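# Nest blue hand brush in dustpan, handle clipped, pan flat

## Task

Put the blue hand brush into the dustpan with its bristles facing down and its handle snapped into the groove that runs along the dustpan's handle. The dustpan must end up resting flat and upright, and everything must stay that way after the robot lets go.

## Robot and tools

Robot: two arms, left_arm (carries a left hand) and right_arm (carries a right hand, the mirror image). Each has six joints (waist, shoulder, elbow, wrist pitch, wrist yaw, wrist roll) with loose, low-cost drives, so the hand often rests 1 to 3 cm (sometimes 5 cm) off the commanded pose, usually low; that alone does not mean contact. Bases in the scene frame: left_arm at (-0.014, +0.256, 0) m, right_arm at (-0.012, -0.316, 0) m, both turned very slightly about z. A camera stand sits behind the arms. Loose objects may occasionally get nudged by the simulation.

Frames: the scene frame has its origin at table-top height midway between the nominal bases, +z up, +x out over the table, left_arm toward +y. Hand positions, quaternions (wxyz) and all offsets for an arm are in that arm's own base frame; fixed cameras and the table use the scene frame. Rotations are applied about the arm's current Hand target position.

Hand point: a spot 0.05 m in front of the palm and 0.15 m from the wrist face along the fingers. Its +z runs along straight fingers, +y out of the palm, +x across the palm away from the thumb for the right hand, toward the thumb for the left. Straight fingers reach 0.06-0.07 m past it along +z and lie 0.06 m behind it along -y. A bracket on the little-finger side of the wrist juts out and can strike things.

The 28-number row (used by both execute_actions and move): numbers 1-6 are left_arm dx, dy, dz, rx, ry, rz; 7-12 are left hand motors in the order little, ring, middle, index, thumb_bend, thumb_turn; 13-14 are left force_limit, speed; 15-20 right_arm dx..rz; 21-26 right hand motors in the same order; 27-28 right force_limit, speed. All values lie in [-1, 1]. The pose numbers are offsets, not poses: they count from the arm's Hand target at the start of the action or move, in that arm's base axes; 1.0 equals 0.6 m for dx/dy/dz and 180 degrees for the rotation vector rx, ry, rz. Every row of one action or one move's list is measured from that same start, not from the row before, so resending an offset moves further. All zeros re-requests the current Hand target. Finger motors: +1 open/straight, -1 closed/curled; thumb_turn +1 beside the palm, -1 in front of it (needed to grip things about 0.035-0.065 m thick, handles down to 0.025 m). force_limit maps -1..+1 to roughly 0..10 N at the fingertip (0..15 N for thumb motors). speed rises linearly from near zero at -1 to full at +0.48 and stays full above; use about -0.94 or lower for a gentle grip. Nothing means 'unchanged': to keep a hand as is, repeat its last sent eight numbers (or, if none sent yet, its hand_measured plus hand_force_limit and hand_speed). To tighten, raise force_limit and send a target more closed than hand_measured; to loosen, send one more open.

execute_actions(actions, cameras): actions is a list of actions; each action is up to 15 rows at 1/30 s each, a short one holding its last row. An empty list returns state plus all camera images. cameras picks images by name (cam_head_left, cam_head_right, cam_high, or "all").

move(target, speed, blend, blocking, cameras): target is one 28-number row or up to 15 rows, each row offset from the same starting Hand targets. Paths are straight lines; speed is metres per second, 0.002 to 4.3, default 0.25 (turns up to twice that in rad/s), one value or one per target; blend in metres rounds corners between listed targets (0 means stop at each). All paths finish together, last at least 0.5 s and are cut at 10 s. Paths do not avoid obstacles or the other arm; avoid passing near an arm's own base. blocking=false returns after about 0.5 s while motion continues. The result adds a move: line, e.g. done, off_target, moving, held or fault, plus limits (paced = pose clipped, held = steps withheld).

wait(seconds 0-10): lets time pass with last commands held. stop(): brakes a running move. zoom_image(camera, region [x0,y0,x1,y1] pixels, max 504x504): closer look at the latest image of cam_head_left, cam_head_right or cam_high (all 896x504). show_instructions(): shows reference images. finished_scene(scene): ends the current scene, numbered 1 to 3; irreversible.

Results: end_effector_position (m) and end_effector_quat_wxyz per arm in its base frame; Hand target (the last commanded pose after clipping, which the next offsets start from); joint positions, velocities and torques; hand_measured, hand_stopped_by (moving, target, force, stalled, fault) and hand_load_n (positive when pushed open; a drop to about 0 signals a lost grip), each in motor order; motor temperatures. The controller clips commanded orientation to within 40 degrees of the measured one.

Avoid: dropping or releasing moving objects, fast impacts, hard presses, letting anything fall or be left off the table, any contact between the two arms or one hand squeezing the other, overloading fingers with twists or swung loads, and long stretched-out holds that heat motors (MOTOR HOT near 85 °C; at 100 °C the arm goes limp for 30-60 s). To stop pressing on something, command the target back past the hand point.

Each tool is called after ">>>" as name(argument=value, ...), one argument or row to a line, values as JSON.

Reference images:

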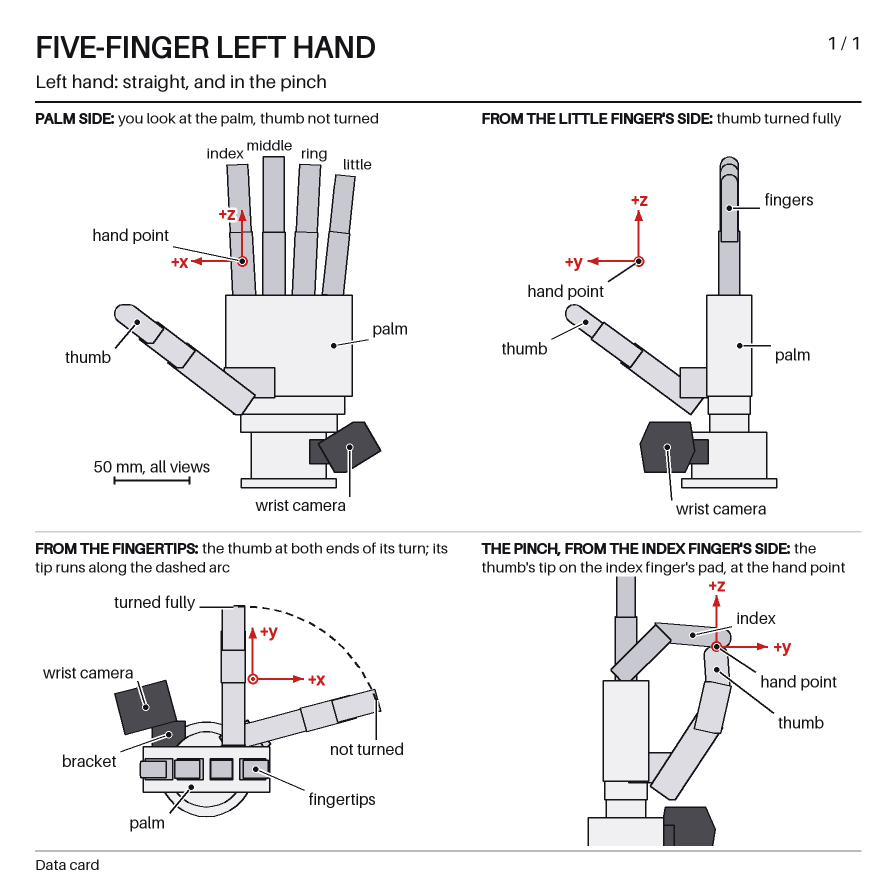

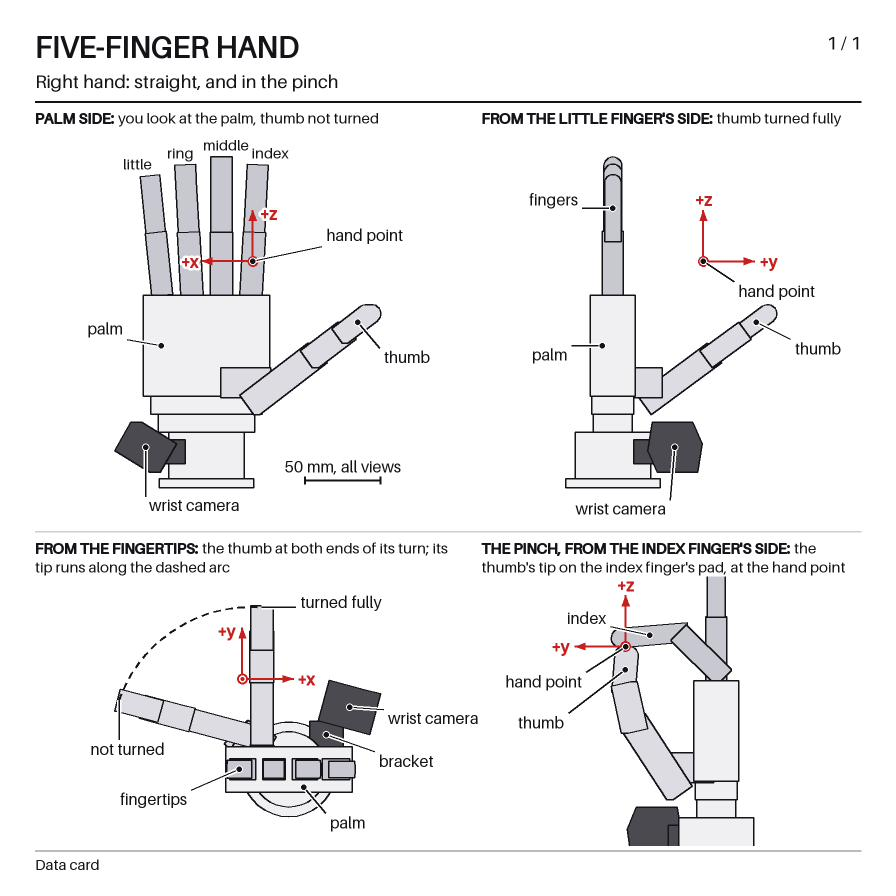

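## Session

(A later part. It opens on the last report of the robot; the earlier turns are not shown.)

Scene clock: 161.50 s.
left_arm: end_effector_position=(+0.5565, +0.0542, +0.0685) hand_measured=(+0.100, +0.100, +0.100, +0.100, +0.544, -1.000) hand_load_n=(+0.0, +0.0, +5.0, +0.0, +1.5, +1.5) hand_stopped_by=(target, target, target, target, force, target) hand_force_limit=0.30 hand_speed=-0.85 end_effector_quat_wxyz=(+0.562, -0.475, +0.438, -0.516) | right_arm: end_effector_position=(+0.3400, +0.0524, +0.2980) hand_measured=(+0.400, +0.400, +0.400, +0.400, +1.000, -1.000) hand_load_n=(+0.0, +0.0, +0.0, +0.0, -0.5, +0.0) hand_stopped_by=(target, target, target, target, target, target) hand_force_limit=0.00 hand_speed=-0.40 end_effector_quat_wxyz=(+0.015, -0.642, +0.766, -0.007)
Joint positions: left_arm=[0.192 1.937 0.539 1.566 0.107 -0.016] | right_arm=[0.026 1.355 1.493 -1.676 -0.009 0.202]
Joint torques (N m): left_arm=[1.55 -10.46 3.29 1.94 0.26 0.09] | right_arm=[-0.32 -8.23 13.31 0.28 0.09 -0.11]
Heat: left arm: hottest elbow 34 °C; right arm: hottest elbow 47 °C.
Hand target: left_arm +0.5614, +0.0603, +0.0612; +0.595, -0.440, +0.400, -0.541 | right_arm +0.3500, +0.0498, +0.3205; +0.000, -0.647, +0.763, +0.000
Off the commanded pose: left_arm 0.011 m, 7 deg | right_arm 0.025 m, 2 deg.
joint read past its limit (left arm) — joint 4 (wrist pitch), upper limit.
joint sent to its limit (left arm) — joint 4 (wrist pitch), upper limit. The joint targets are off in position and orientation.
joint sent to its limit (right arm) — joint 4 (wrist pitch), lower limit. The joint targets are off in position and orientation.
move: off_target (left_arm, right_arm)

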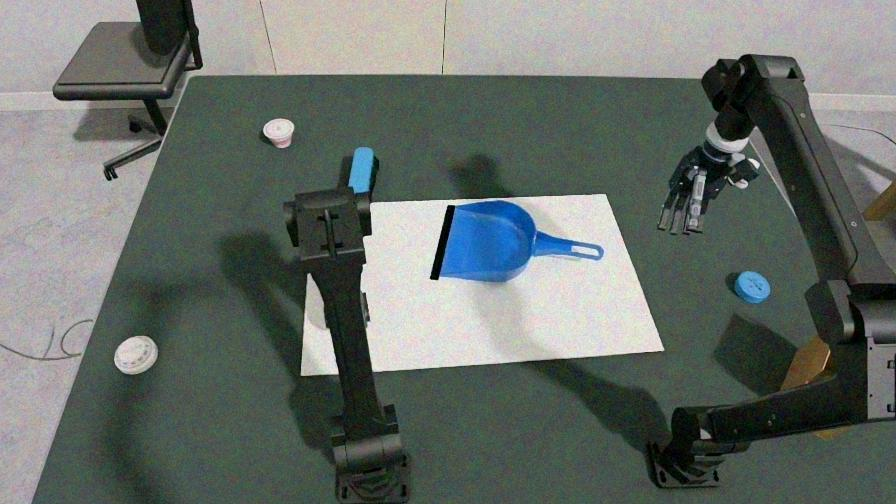

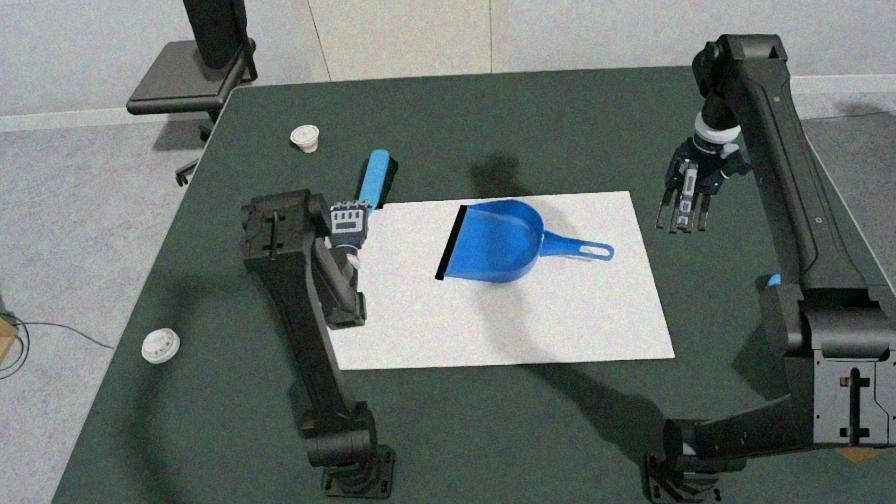

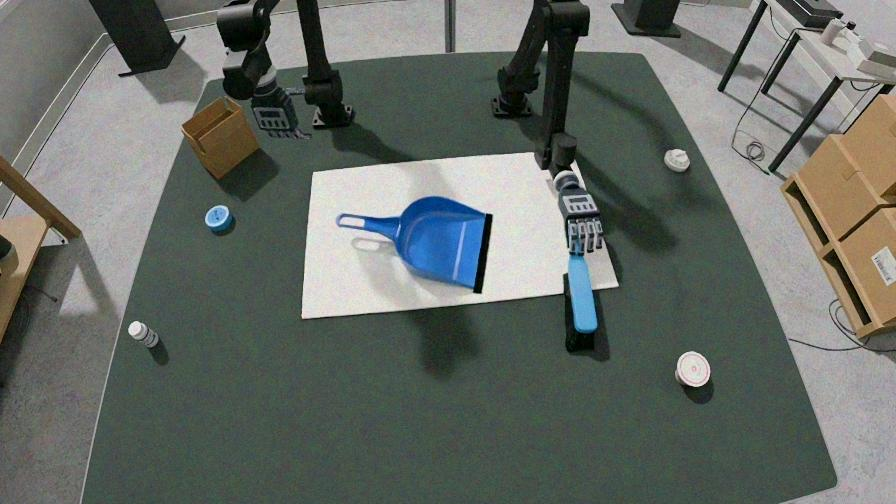

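>>> execute_actions(
  actions=[
    [[0,0,0.005,0,0,0,0.4,0.4,0.4,0.4,-0.4,-1,0.3,-0.7,0,0,0,0,0,0,0.4,0.4,0.4,0.4,1,-1,0.0,-0.4]],
    [[0,0,0,0,0,0,0.4,0.4,0.4,0.4,1,-1,0.3,-0.6,0,0,0,0,0,0,0.4,0.4,0.4,0.4,1,-1,0.0,-0.4]],
    [[0,0,0,0,0,0,0.4,0.4,0.4,0.4,1,-1,0.3,-0.6,0,0,0,0,0,0,0.4,0.4,0.4,0.4,1,-1,0.0,-0.4]],
    [[0,0,0,0,0,0,0.4,0.4,0.4,0.4,1,-1,0.3,-0.6,0,0,0,0,0,0,0.4,0.4,0.4,0.4,1,-1,0.0,-0.4]],
  ],
  cameras=["all"],
)

>>> zoom_image(
  camera="cam_high",
  region=[540, 130, 720, 370],
)

>>> zoom_image(
  camera="cam_head_right",
  region=[280, 90, 440, 250],
)

Scene clock: 169.80 s.
left_arm: end_effector_position=(+0.5554, +0.0534, +0.0603) hand_measured=(+0.400, +0.400, +0.400, +0.400, +1.000, -1.000) hand_load_n=(+0.0, -0.5, +0.0, +0.0, -1.0, +0.0) hand_stopped_by=(target, target, target, target, target, target) hand_force_limit=0.30 hand_speed=-0.60 end_effector_quat_wxyz=(+0.558, -0.479, +0.442, -0.514) | right_arm: end_effector_position=(+0.3400, +0.0524, +0.2980) hand_measured=(+0.400, +0.400, +0.400, +0.400, +1.000, -1.000) hand_load_n=(+0.0, +0.0, +0.5, +0.0, +0.0, +0.0) hand_stopped_by=(target, target, target, target, target, target) hand_force_limit=0.00 hand_speed=-0.40 end_effector_quat_wxyz=(+0.015, -0.642, +0.766, -0.007)
Joint positions: left_arm=[0.192 1.952 0.539 1.566 0.11 -0.016] | right_arm=[0.026 1.355 1.493 -1.676 -0.009 0.202]
Joint torques (N m): left_arm=[1.49 -12.4 3.21 1.94 0.26 0.08] | right_arm=[-0.03 -8.35 13.3 0.25 0.11 -0.13]
Heat: left arm: hottest elbow 34 °C; right arm: hottest elbow 47 °C.
Hand target: left_arm +0.5614, +0.0603, +0.0642; +0.595, -0.440, +0.400, -0.541 | right_arm +0.3500, +0.0498, +0.3205; +0.000, -0.647, +0.763, +0.000
Off the commanded pose: left_arm 0.010 m, 8 deg | right_arm 0.025 m, 2 deg.
joint read past its limit (left arm) — joint 4 (wrist pitch), upper limit.
joint sent to its limit (left arm) — joint 4 (wrist pitch), upper limit. The joint targets are off in position and orientation.
joint sent to its limit (right arm) — joint 4 (wrist pitch), lower limit. The joint targets are off in position and orientation.
Step readings (end_effector_position of left_arm | right_arm):
0: (+0.5565, +0.0542, +0.0685) | (+0.3400, +0.0524, +0.2980)
1: (+0.5565, +0.0542, +0.0685) | (+0.3400, +0.0524, +0.2980)
2: (+0.5565, +0.0542, +0.0685) | (+0.3400, +0.0524, +0.2980)
4: (+0.5564, +0.0541, +0.0677) | (+0.3400, +0.0524, +0.2980)
8: (+0.5555, +0.0534, +0.0611) | (+0.3400, +0.0524, +0.2980)
15: (+0.5554, +0.0534, +0.0603) | (+0.3400, +0.0524, +0.2980)
16: (+0.5554, +0.0534, +0.0603) | (+0.3400, +0.0524, +0.2980)
17: (+0.5554, +0.0534, +0.0603) | (+0.3400, +0.0524, +0.2980)
19: (+0.5554, +0.0534, +0.0603) | (+0.3400, +0.0524, +0.2980)
23: (+0.5554, +0.0534, +0.0603) | (+0.3400, +0.0524, +0.2980)
30: (+0.5554, +0.0534, +0.0603) | (+0.3400, +0.0524, +0.2980)
31: (+0.5554, +0.0534, +0.0603) | (+0.3400, +0.0524, +0.2980)
32: (+0.5554, +0.0534, +0.0603) | (+0.3400, +0.0524, +0.2980)
34: (+0.5554, +0.0534, +0.0603) | (+0.3400, +0.0524, +0.2980)
38: (+0.5554, +0.0534, +0.0603) | (+0.3400, +0.0524, +0.2980)
45: (+0.5554, +0.0534, +0.0603) | (+0.3400, +0.0524, +0.2980)
46: (+0.5554, +0.0534, +0.0603) | (+0.3400, +0.0524, +0.2980)
47: (+0.5554, +0.0534, +0.0603) | (+0.3400, +0.0524, +0.2980)
49: (+0.5554, +0.0534, +0.0603) | (+0.3400, +0.0524, +0.2980)
53: (+0.5554, +0.0534, +0.0603) | (+0.3400, +0.0524, +0.2980)
60: (+0.5554, +0.0534, +0.0603) | (+0.3400, +0.0524, +0.2980)

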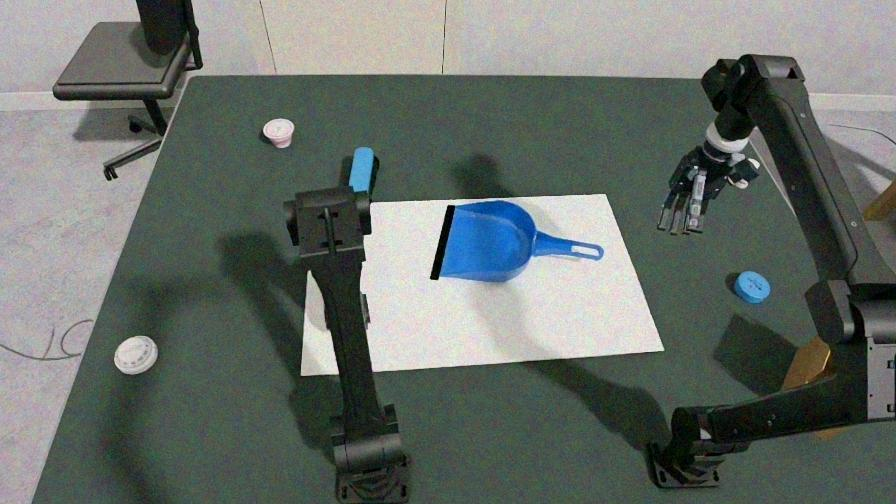

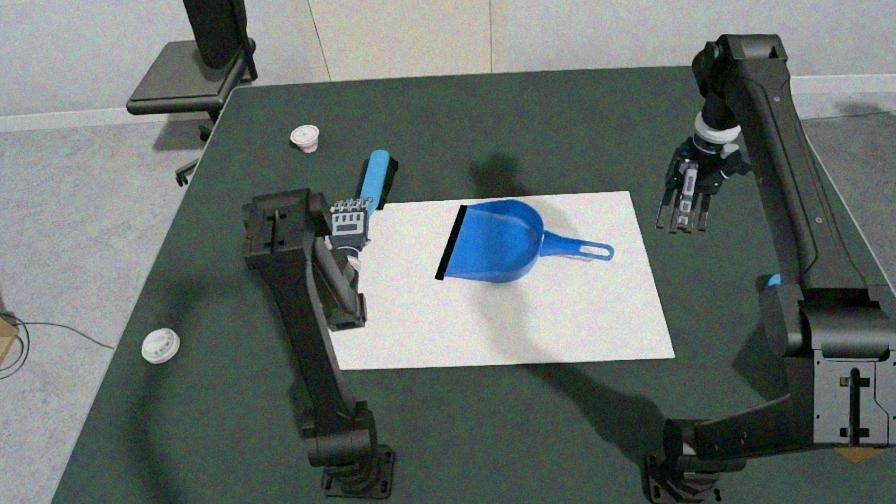

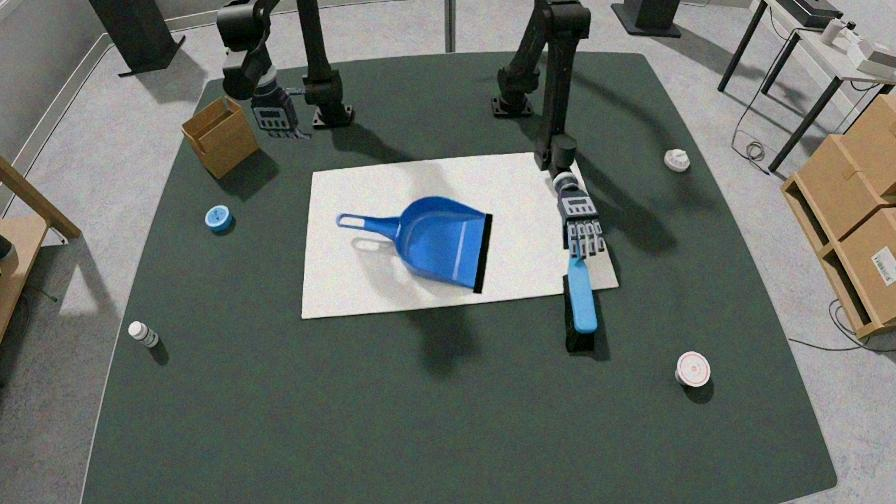

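Scaled by 2.100 from the camera's 896x504 image, which has a finer 1280x720 frame.

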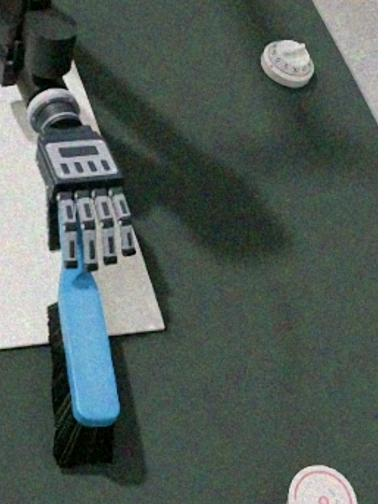

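Scaled by 3.150 from the camera's 896x504 image, which has a finer 1280x720 frame.

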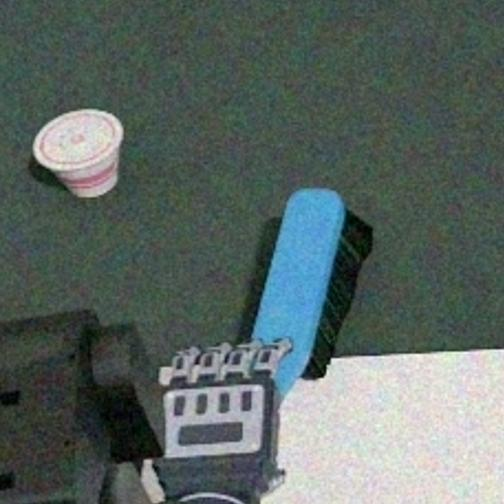

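>>> execute_actions(
  actions=[
    [[0,0,0.015,0,0,0,0.4,0.4,0.4,0.4,1,-1,0.3,-0.6,0,0,0,0,0,0,0.4,0.4,0.4,0.4,1,-1,0.0,-0.4]],
    [[0,0,0.00,0,0,0,0.4,0.4,0.4,0.4,1,1,0.3,-0.5,0,0,0,0,0,0,0.4,0.4,0.4,0.4,1,-1,0.0,-0.4]],
    [[0,0,0,0,0,0,0.4,0.4,0.4,0.4,1,1,0.3,-0.5,0,0,0,0,0,0,0.4,0.4,0.4,0.4,1,-1,0.0,-0.4]],
    [[0,0,0,0,0,0,0.4,0.4,0.4,0.4,1,1,0.3,-0.5,0,0,0,0,0,0,0.4,0.4,0.4,0.4,1,-1,0.0,-0.4]],
    [[0,0,0,0,0,0,0.4,0.4,0.4,0.4,1,1,0.3,-0.5,0,0,0,0,0,0,0.4,0.4,0.4,0.4,1,-1,0.0,-0.4]],
  ],
  cameras=["all"],
)

>>> zoom_image(
  camera="cam_high",
  region=[540, 130, 720, 370],
)

>>> zoom_image(
  camera="cam_head_right",
  region=[280, 90, 440, 250],
)

Scene clock: 176.40 s.
left_arm: end_effector_position=(+0.5553, +0.0550, +0.0600) hand_measured=(+0.400, +0.400, +0.400, +0.400, +1.000, +1.000) hand_load_n=(+0.0, +0.0, +0.0, -0.5, +0.5, -0.5) hand_stopped_by=(target, target, target, target, target, target) hand_force_limit=0.30 hand_speed=-0.50 end_effector_quat_wxyz=(+0.561, -0.476, +0.445, -0.510) | right_arm: end_effector_position=(+0.3400, +0.0524, +0.2980) hand_measured=(+0.400, +0.400, +0.400, +0.400, +1.000, -1.000) hand_load_n=(+0.0, +0.0, +0.0, +0.0, +0.0, +0.0) hand_stopped_by=(target, target, target, target, target, target) hand_force_limit=0.00 hand_speed=-0.40 end_effector_quat_wxyz=(+0.015, -0.642, +0.766, -0.007)
Joint positions: left_arm=[0.193 1.952 0.539 1.566 0.11 -0.004] | right_arm=[0.026 1.355 1.493 -1.676 -0.009 0.202]
Joint torques (N m): left_arm=[1.38 -14.1 2.97 1.95 0.22 0.05] | right_arm=[-0.5 -8.23 13.27 0.32 0.09 -0.14]
Heat: left arm: hottest elbow 33 °C; right arm: hottest elbow 47 °C.
Hand target: left_arm +0.5614, +0.0603, +0.0732; +0.595, -0.440, +0.400, -0.541 | right_arm +0.3500, +0.0498, +0.3205; +0.000, -0.647, +0.763, +0.000
Off the commanded pose: left_arm 0.016 m, 8 deg | right_arm 0.025 m, 2 deg.
joint read past its limit (left arm) — joint 4 (wrist pitch), upper limit.
joint sent to its limit (left arm) — joint 4 (wrist pitch), upper limit. The joint targets are off in position and orientation.
joint sent to its limit (right arm) — joint 4 (wrist pitch), lower limit. The joint targets are off in position and orientation.
Step readings (end_effector_position of left_arm | right_arm):
0: (+0.5554, +0.0534, +0.0603) | (+0.3400, +0.0524, +0.2980)
1: (+0.5554, +0.0534, +0.0603) | (+0.3400, +0.0524, +0.2980)
2: (+0.5554, +0.0534, +0.0603) | (+0.3400, +0.0524, +0.2980)
4: (+0.5554, +0.0534, +0.0603) | (+0.3400, +0.0524, +0.2980)
8: (+0.5554, +0.0534, +0.0603) | (+0.3400, +0.0524, +0.2980)
15: (+0.5554, +0.0534, +0.0603) | (+0.3400, +0.0524, +0.2980)
16: (+0.5554, +0.0534, +0.0603) | (+0.3400, +0.0524, +0.2980)
17: (+0.5554, +0.0534, +0.0603) | (+0.3400, +0.0524, +0.2980)
19: (+0.5555, +0.0540, +0.0604) | (+0.3400, +0.0524, +0.2980)
23: (+0.5556, +0.0565, +0.0601) | (+0.3400, +0.0524, +0.2980)
30: (+0.5555, +0.0574, +0.0601) | (+0.3400, +0.0524, +0.2980)
31: (+0.5555, +0.0574, +0.0601) | (+0.3400, +0.0524, +0.2980)
32: (+0.5555, +0.0574, +0.0601) | (+0.3400, +0.0524, +0.2980)
34: (+0.5555, +0.0573, +0.0601) | (+0.3400, +0.0524, +0.2980)
38: (+0.5555, +0.0569, +0.0601) | (+0.3400, +0.0524, +0.2980)
45: (+0.5553, +0.0547, +0.0601) | (+0.3400, +0.0524, +0.2980)
46: (+0.5554, +0.0538, +0.0601) | (+0.3400, +0.0524, +0.2980)
47: (+0.5554, +0.0538, +0.0601) | (+0.3400, +0.0524, +0.2980)
49: (+0.5554, +0.0537, +0.0601) | (+0.3400, +0.0524, +0.2980)
53: (+0.5553, +0.0546, +0.0601) | (+0.3400, +0.0524, +0.2980)
60: (+0.5553, +0.0547, +0.0601) | (+0.3400, +0.0524, +0.2980)
61: (+0.5553, +0.0547, +0.0601) | (+0.3400, +0.0524, +0.2980)
62: (+0.5553, +0.0547, +0.0601) | (+0.3400, +0.0524, +0.2980)
64: (+0.5553, +0.0548, +0.0601) | (+0.3400, +0.0524, +0.2980)
68: (+0.5553, +0.0549, +0.0600) | (+0.3400, +0.0524, +0.2980)
75: (+0.5553, +0.0550, +0.0600) | (+0.3400, +0.0524, +0.2980)

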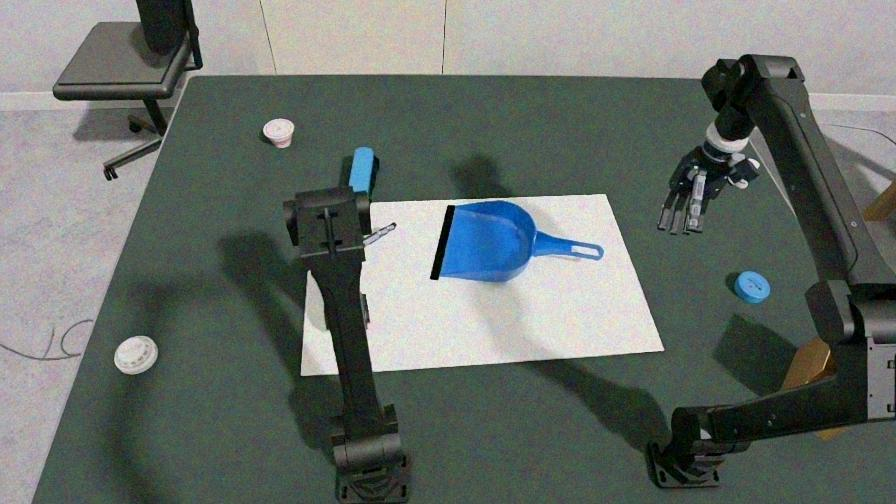

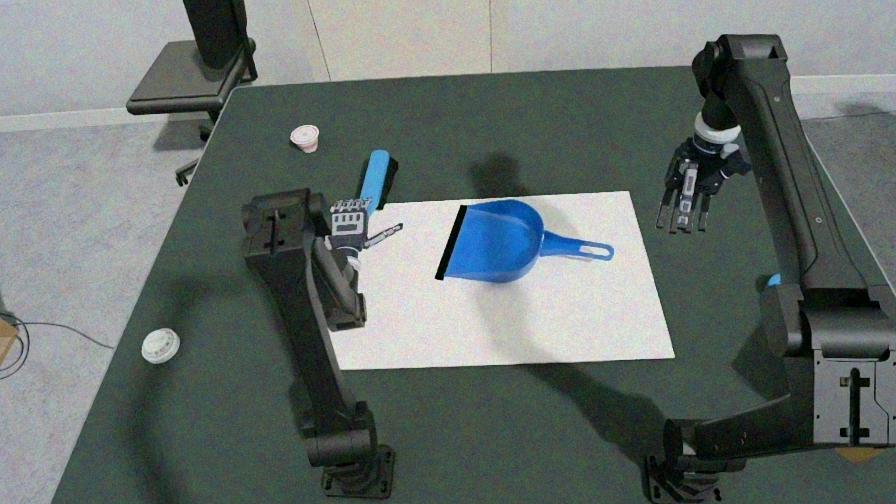

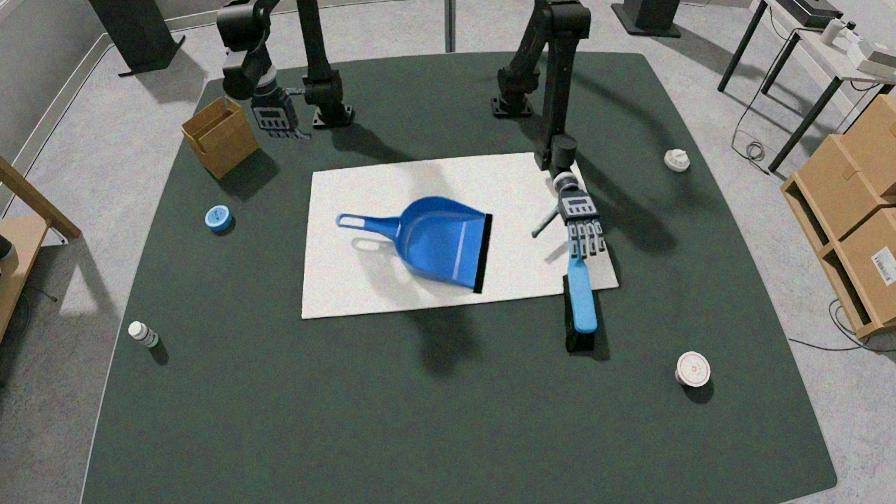

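Scaled by 2.100 from the camera's 896x504 image, which has a finer 1280x720 frame.

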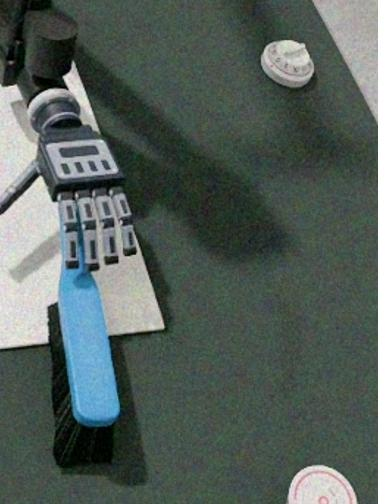

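Scaled by 3.150 from the camera's 896x504 image, which has a finer 1280x720 frame.

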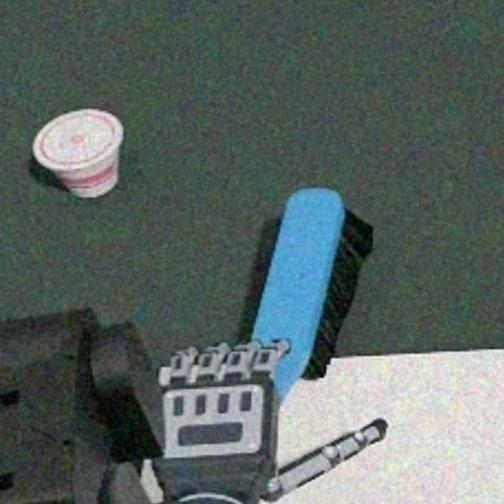

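>>> move(
  target=[0,0,0.2,0,0,0,0.4,0.4,0.4,0.4,1,1,0.3,-0.5,0,0,0,0,0,0,0.4,0.4,0.4,0.4,1,-1,0.0,-0.4],
  speed=0.1,
  cameras=["all"],
)

>>> zoom_image(
  camera="cam_high",
  region=[540, 180, 720, 370],
)

>>> zoom_image(
  camera="cam_head_right",
  region=[280, 90, 440, 250],
)

>>> zoom_image(
  camera="cam_head_left",
  region=[280, 90, 440, 250],
)

Scene clock: 180.67 s.
left_arm: end_effector_position=(+0.5583, +0.0554, +0.1786) hand_measured=(+0.400, +0.400, +0.400, +0.400, +1.000, +1.000) hand_load_n=(+0.0, +0.0, +0.0, +0.0, +0.0, +0.0) hand_stopped_by=(target, target, target, target, target, target) hand_force_limit=0.30 hand_speed=-0.50 end_effector_quat_wxyz=(+0.592, -0.439, +0.415, -0.534) | right_arm: end_effector_position=(+0.3400, +0.0524, +0.2980) hand_measured=(+0.400, +0.400, +0.400, +0.400, +1.000, -1.000) hand_load_n=(+0.0, +0.0, +0.0, +0.0, +0.0, +0.0) hand_stopped_by=(target, target, target, target, target, target) hand_force_limit=0.00 hand_speed=-0.40 end_effector_quat_wxyz=(+0.015, -0.642, +0.766, -0.007)
Joint positions: left_arm=[0.193 1.633 0.539 1.369 0.11 -0.007] | right_arm=[0.026 1.355 1.493 -1.676 -0.009 0.202]
Joint torques (N m): left_arm=[1.32 -12.45 5.05 1.43 -0.19 -0.09] | right_arm=[-0.26 -8.12 13.39 0.29 0.11 -0.11]
Heat: left arm: hottest elbow 33 °C; right arm: hottest elbow 47 °C.
Hand target: left_arm +0.5614, +0.0603, +0.1932; +0.595, -0.440, +0.400, -0.541 | right_arm +0.3500, +0.0498, +0.3205; +0.000, -0.647, +0.763, +0.000
Off the commanded pose: left_arm 0.016 m, 2 deg | right_arm 0.025 m, 2 deg.
joint sent to its limit (right arm) — joint 4 (wrist pitch), lower limit. The joint targets are off in position and orientation.
move: off_target (left_arm, right_arm)

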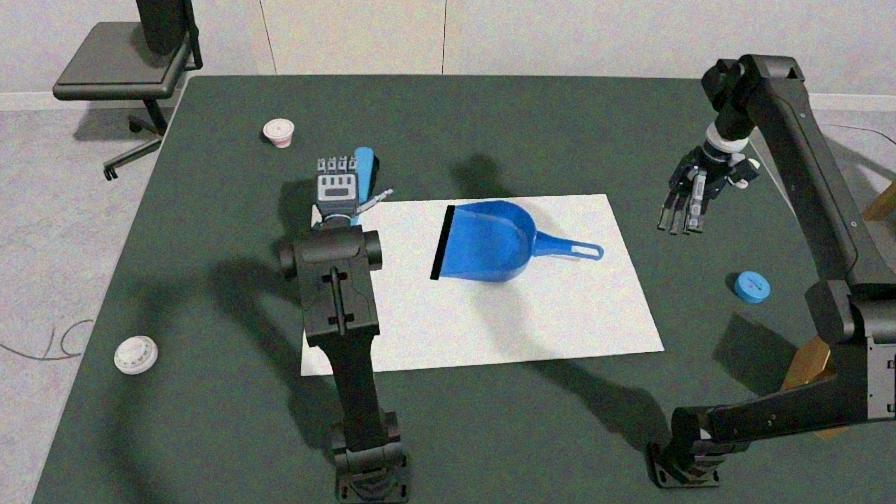

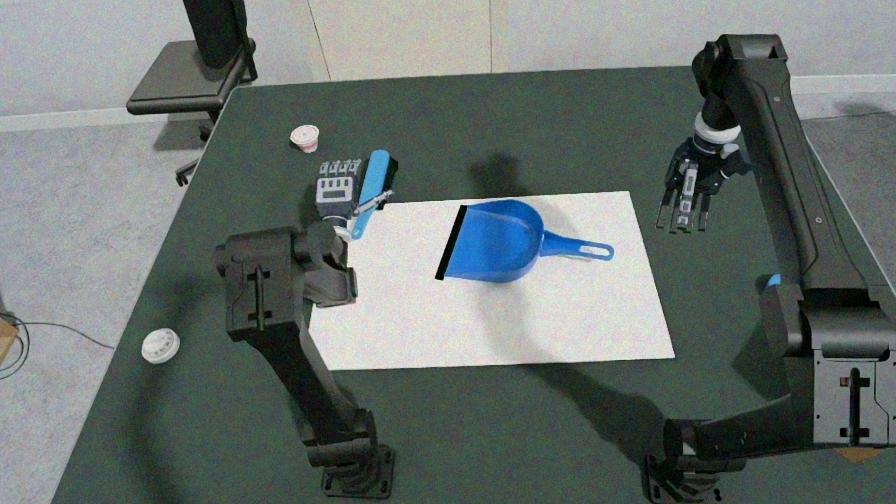

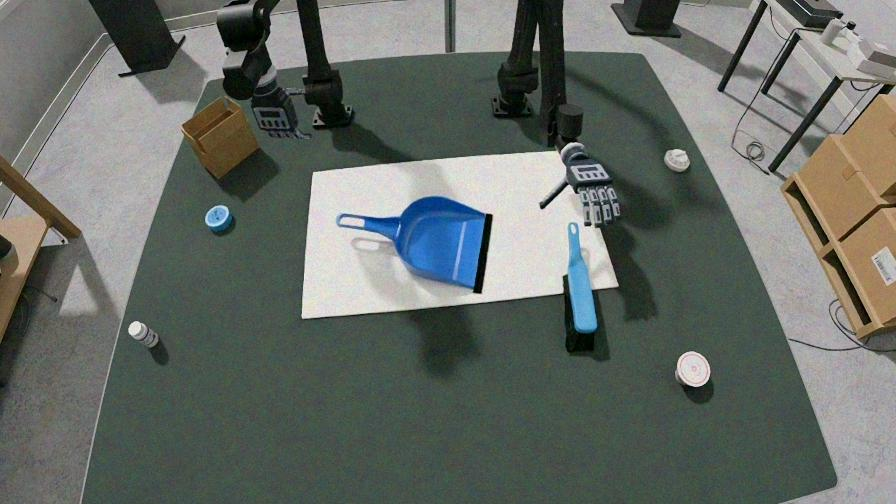

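Scaled by 2.653 from the camera's 896x504 image, which has a finer 1280x720 frame.

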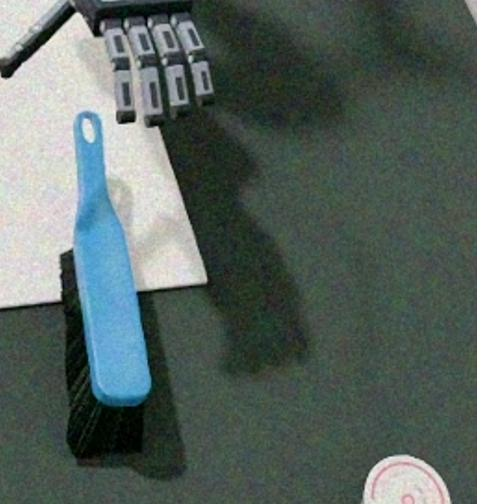

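Scaled by 3.150 from the camera's 896x504 image, which has a finer 1280x720 frame.

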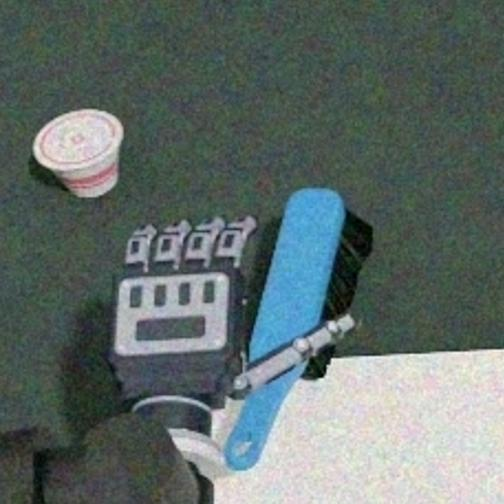

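Scaled by 3.150 from the camera's 896x504 image, which has a finer 1280x720 frame.

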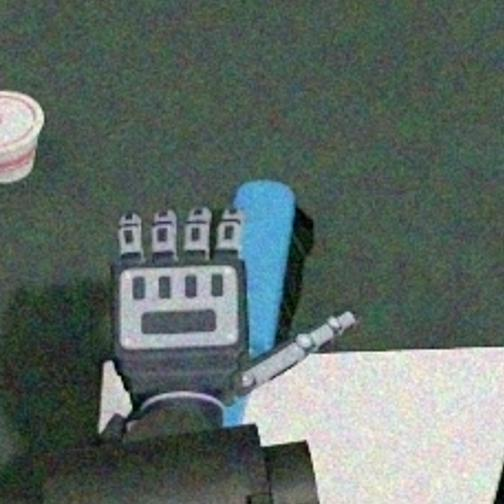

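>>> move(
  target=[
    [0,0,0.18,0,0,0,0.4,0.4,0.4,0.4,1,1,0.3,-0.5,0,0,0,0,0,0,0.4,0.4,0.4,0.4,1,-1,0.0,-0.4],
    [0.198,0.003,0.2,0.2155,0.2199,-0.5164,0.4,0.4,0.4,0.4,1,-1,0.0,0.0,0,0,0,0,0,0,0.4,0.4,0.4,0.4,1,-1,0.0,-0.4],
  ],
  speed=[0.2,0.3],
  blend=[0.03,0],
  cameras=["all"],
)

>>> zoom_image(
  camera="cam_high",
  region=[520, 100, 720, 370],
)

>>> zoom_image(
  camera="cam_head_left",
  region=[280, 60, 440, 250],
)

Scene clock: 197.00 s.
left_arm: end_effector_position=(+0.6729, +0.0717, +0.2973) hand_measured=(+0.400, +0.400, +0.400, +0.400, +1.000, -1.000) hand_load_n=(+0.0, +0.0, +0.0, +0.0, +0.0, +0.5) hand_stopped_by=(target, target, target, target, target, target) hand_force_limit=0.00 hand_speed=0.00 end_effector_quat_wxyz=(+0.157, -0.086, +0.860, -0.477) | right_arm: end_effector_position=(+0.3400, +0.0524, +0.2980) hand_measured=(+0.400, +0.400, +0.400, +0.400, +1.000, -1.000) hand_load_n=(+0.0, +0.0, +0.0, +0.0, +0.0, +0.0) hand_stopped_by=(target, target, target, target, target, target) hand_force_limit=0.00 hand_speed=-0.40 end_effector_quat_wxyz=(+0.015, -0.642, +0.766, -0.007)
Joint positions: left_arm=[0.311 2.154 2.458 -1.691 1.043 1.578] | right_arm=[0.026 1.355 1.493 -1.676 -0.009 0.202]
Joint torques (N m): left_arm=[-0.85 -22.71 10.56 0.18 0.42 0.25] | right_arm=[-0.44 -8.23 13.23 0.39 0.1 -0.13]
Heat: left arm: hottest elbow 34 °C; right arm: hottest elbow 47 °C.
Hand target: left_arm +0.6802, +0.0621, +0.3132; -0.018, +0.033, +0.874, -0.484 | right_arm +0.3500, +0.0498, +0.3205; +0.000, -0.647, +0.763, +0.000
Off the commanded pose: left_arm 0.020 m, 24 deg | right_arm 0.025 m, 2 deg.
joint sent to its limit (left arm) — joint 4 (wrist pitch), lower limit. The joint targets are off in position and orientation.
joint sent to its limit (right arm) — joint 4 (wrist pitch), lower limit. The joint targets are off in position and orientation.
move: off_target (left_arm, right_arm); target 2's new numbers were sent with left_arm's hand 0.019 m and 24 deg from that target

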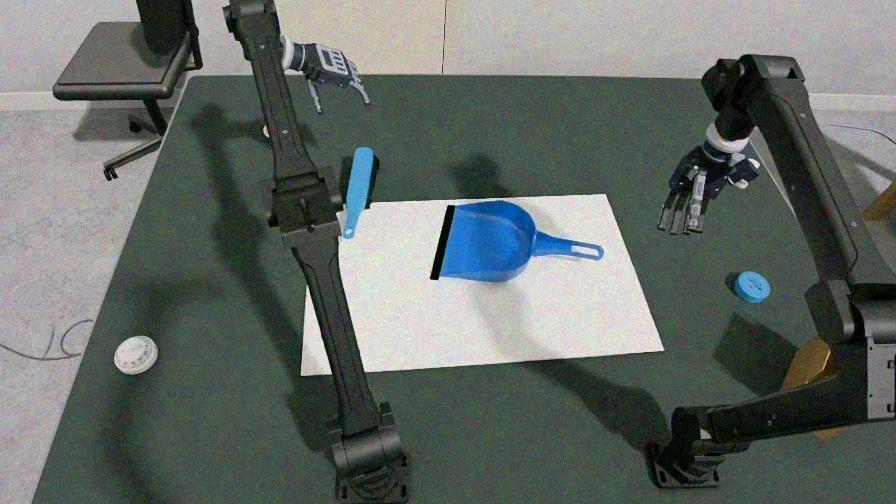

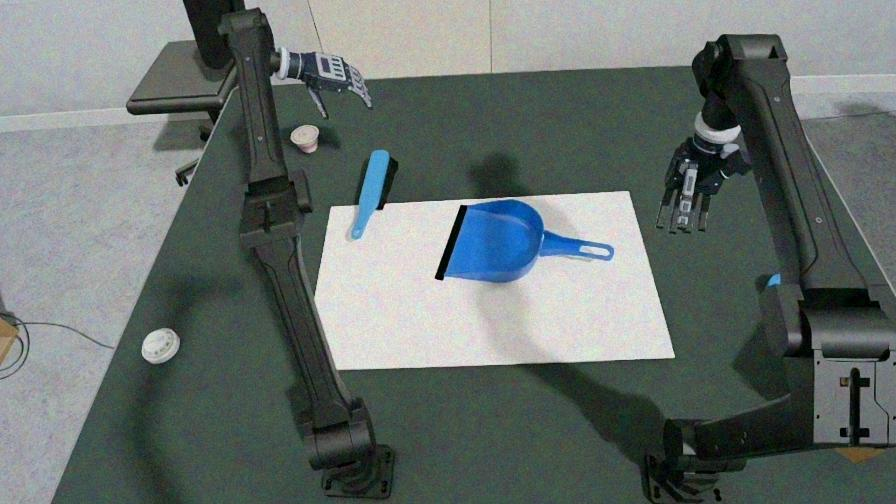

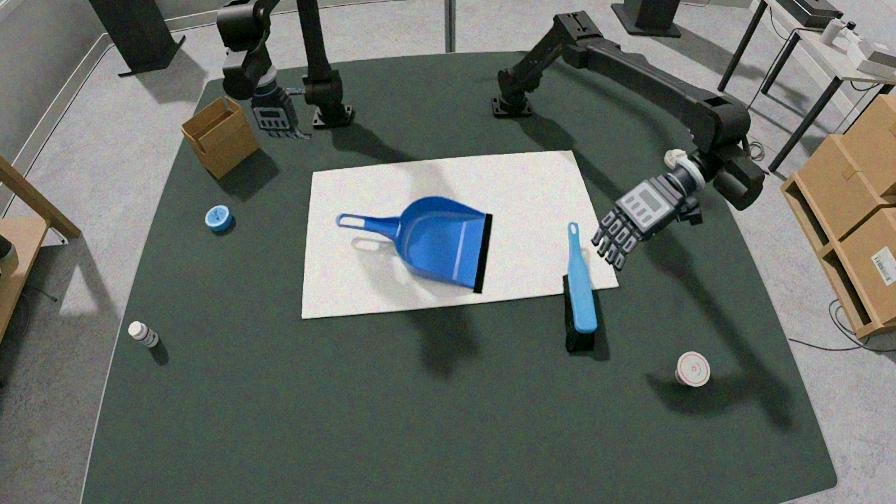

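Scaled by 1.867 from the camera's 896x504 image, which has a finer 1280x720 frame.

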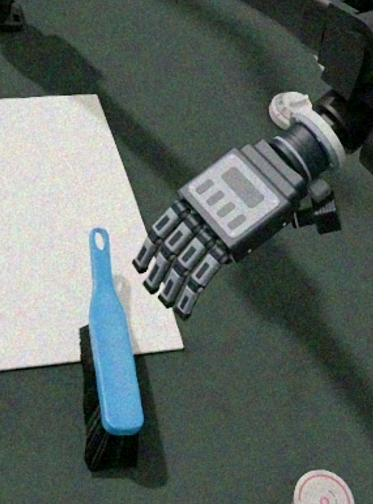

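Scaled by 2.653 from the camera's 896x504 image, which has a finer 1280x720 frame.

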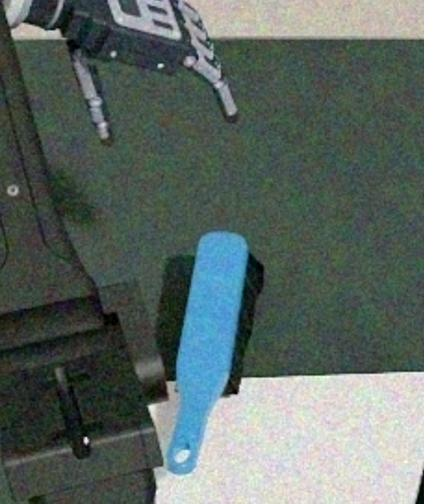

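>>> move(
  target=[0,-0.005,-0.28,0,0,0,0.4,0.4,0.4,0.4,1,-1,0.0,0.0,0,0,0,0,0,0,0.4,0.4,0.4,0.4,1,-1,0.0,-0.4],
  speed=0.12,
  cameras=["all"],
)

>>> zoom_image(
  camera="cam_high",
  region=[540, 180, 720, 380],
)

>>> zoom_image(
  camera="cam_head_left",
  region=[280, 60, 440, 250],
)

Scene clock: 204.07 s.
left_arm: end_effector_position=(+0.6755, +0.0726, +0.1433) hand_measured=(+0.400, +0.400, +0.400, +0.400, +1.000, -1.000) hand_load_n=(+0.0, +0.0, +0.0, +0.0, +0.0, +0.0) hand_stopped_by=(target, target, target, target, target, target) hand_force_limit=0.00 hand_speed=0.00 end_effector_quat_wxyz=(+0.084, -0.037, +0.885, -0.457) | right_arm: end_effector_position=(+0.3400, +0.0524, +0.2980) hand_measured=(+0.400, +0.400, +0.400, +0.400, +1.000, -1.000) hand_load_n=(+0.0, +0.0, +0.0, +0.0, +0.0, +0.0) hand_stopped_by=(target, target, target, target, target, target) hand_force_limit=0.00 hand_speed=-0.40 end_effector_quat_wxyz=(+0.015, -0.642, +0.766, -0.007)
Joint positions: left_arm=[0.288 2.294 2.321 -1.691 0.964 1.825] | right_arm=[0.026 1.355 1.493 -1.676 -0.009 0.202]
Joint torques (N m): left_arm=[-1.67 -24.06 7.69 -0.24 0.4 0.26] | right_arm=[-0.21 -8.06 13.29 0.27 0.09 -0.11]
Heat: left arm: hottest elbow 35 °C; right arm: hottest elbow 48 °C.
Hand target: left_arm +0.6802, +0.0591, +0.1452; -0.018, +0.033, +0.874, -0.484 | right_arm +0.3500, +0.0498, +0.3205; +0.000, -0.647, +0.763, +0.000
Off the commanded pose: left_arm 0.014 m, 15 deg | right_arm 0.025 m, 2 deg.
joint sent to its limit (left arm) — joint 4 (wrist pitch), lower limit. The joint targets are off in position and orientation.
joint sent to its limit (right arm) — joint 4 (wrist pitch), lower limit. The joint targets are off in position and orientation.
move: off_target (left_arm, right_arm)

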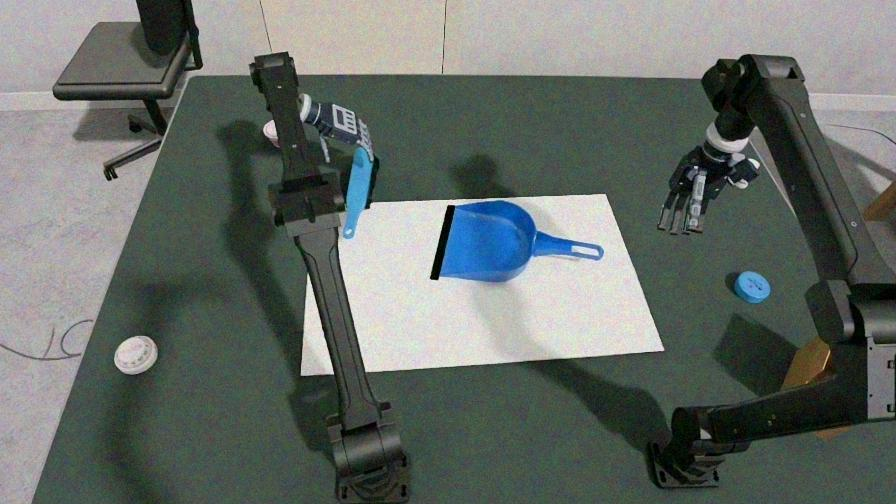

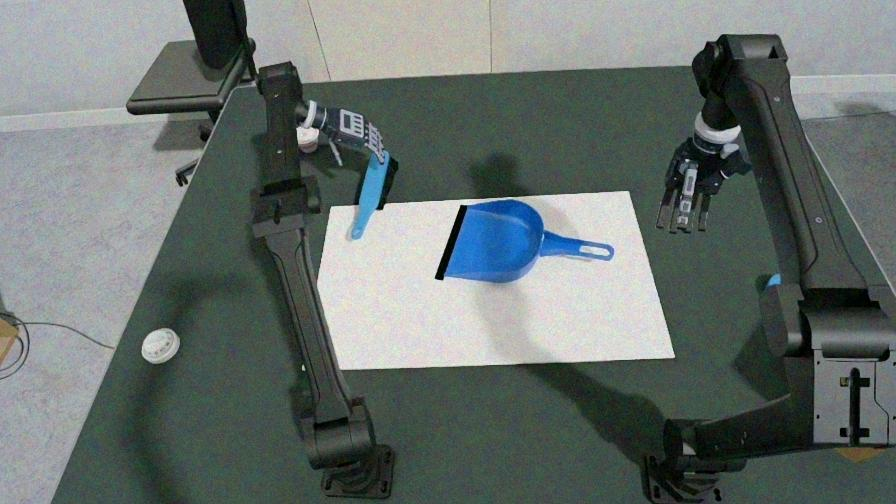

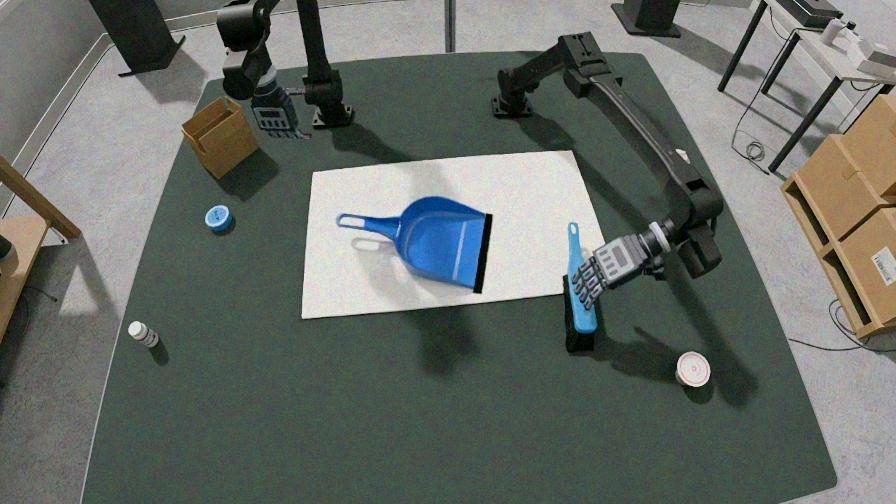

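Scaled by 2.520 from the camera's 896x504 image, which has a finer 1280x720 frame.

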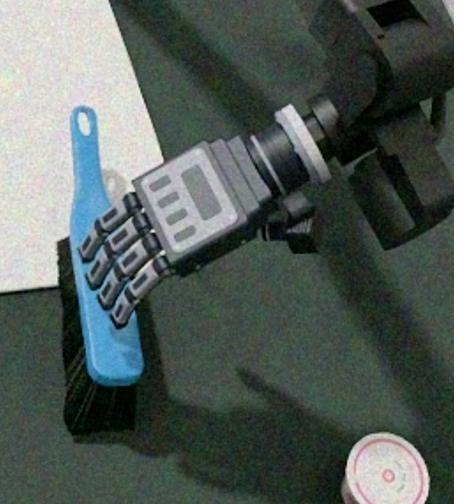

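Scaled by 2.653 from the camera's 896x504 image, which has a finer 1280x720 frame.

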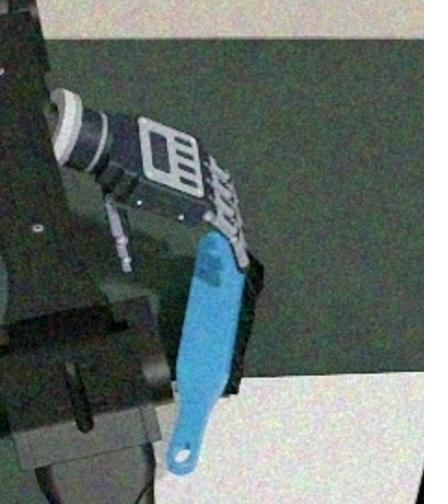

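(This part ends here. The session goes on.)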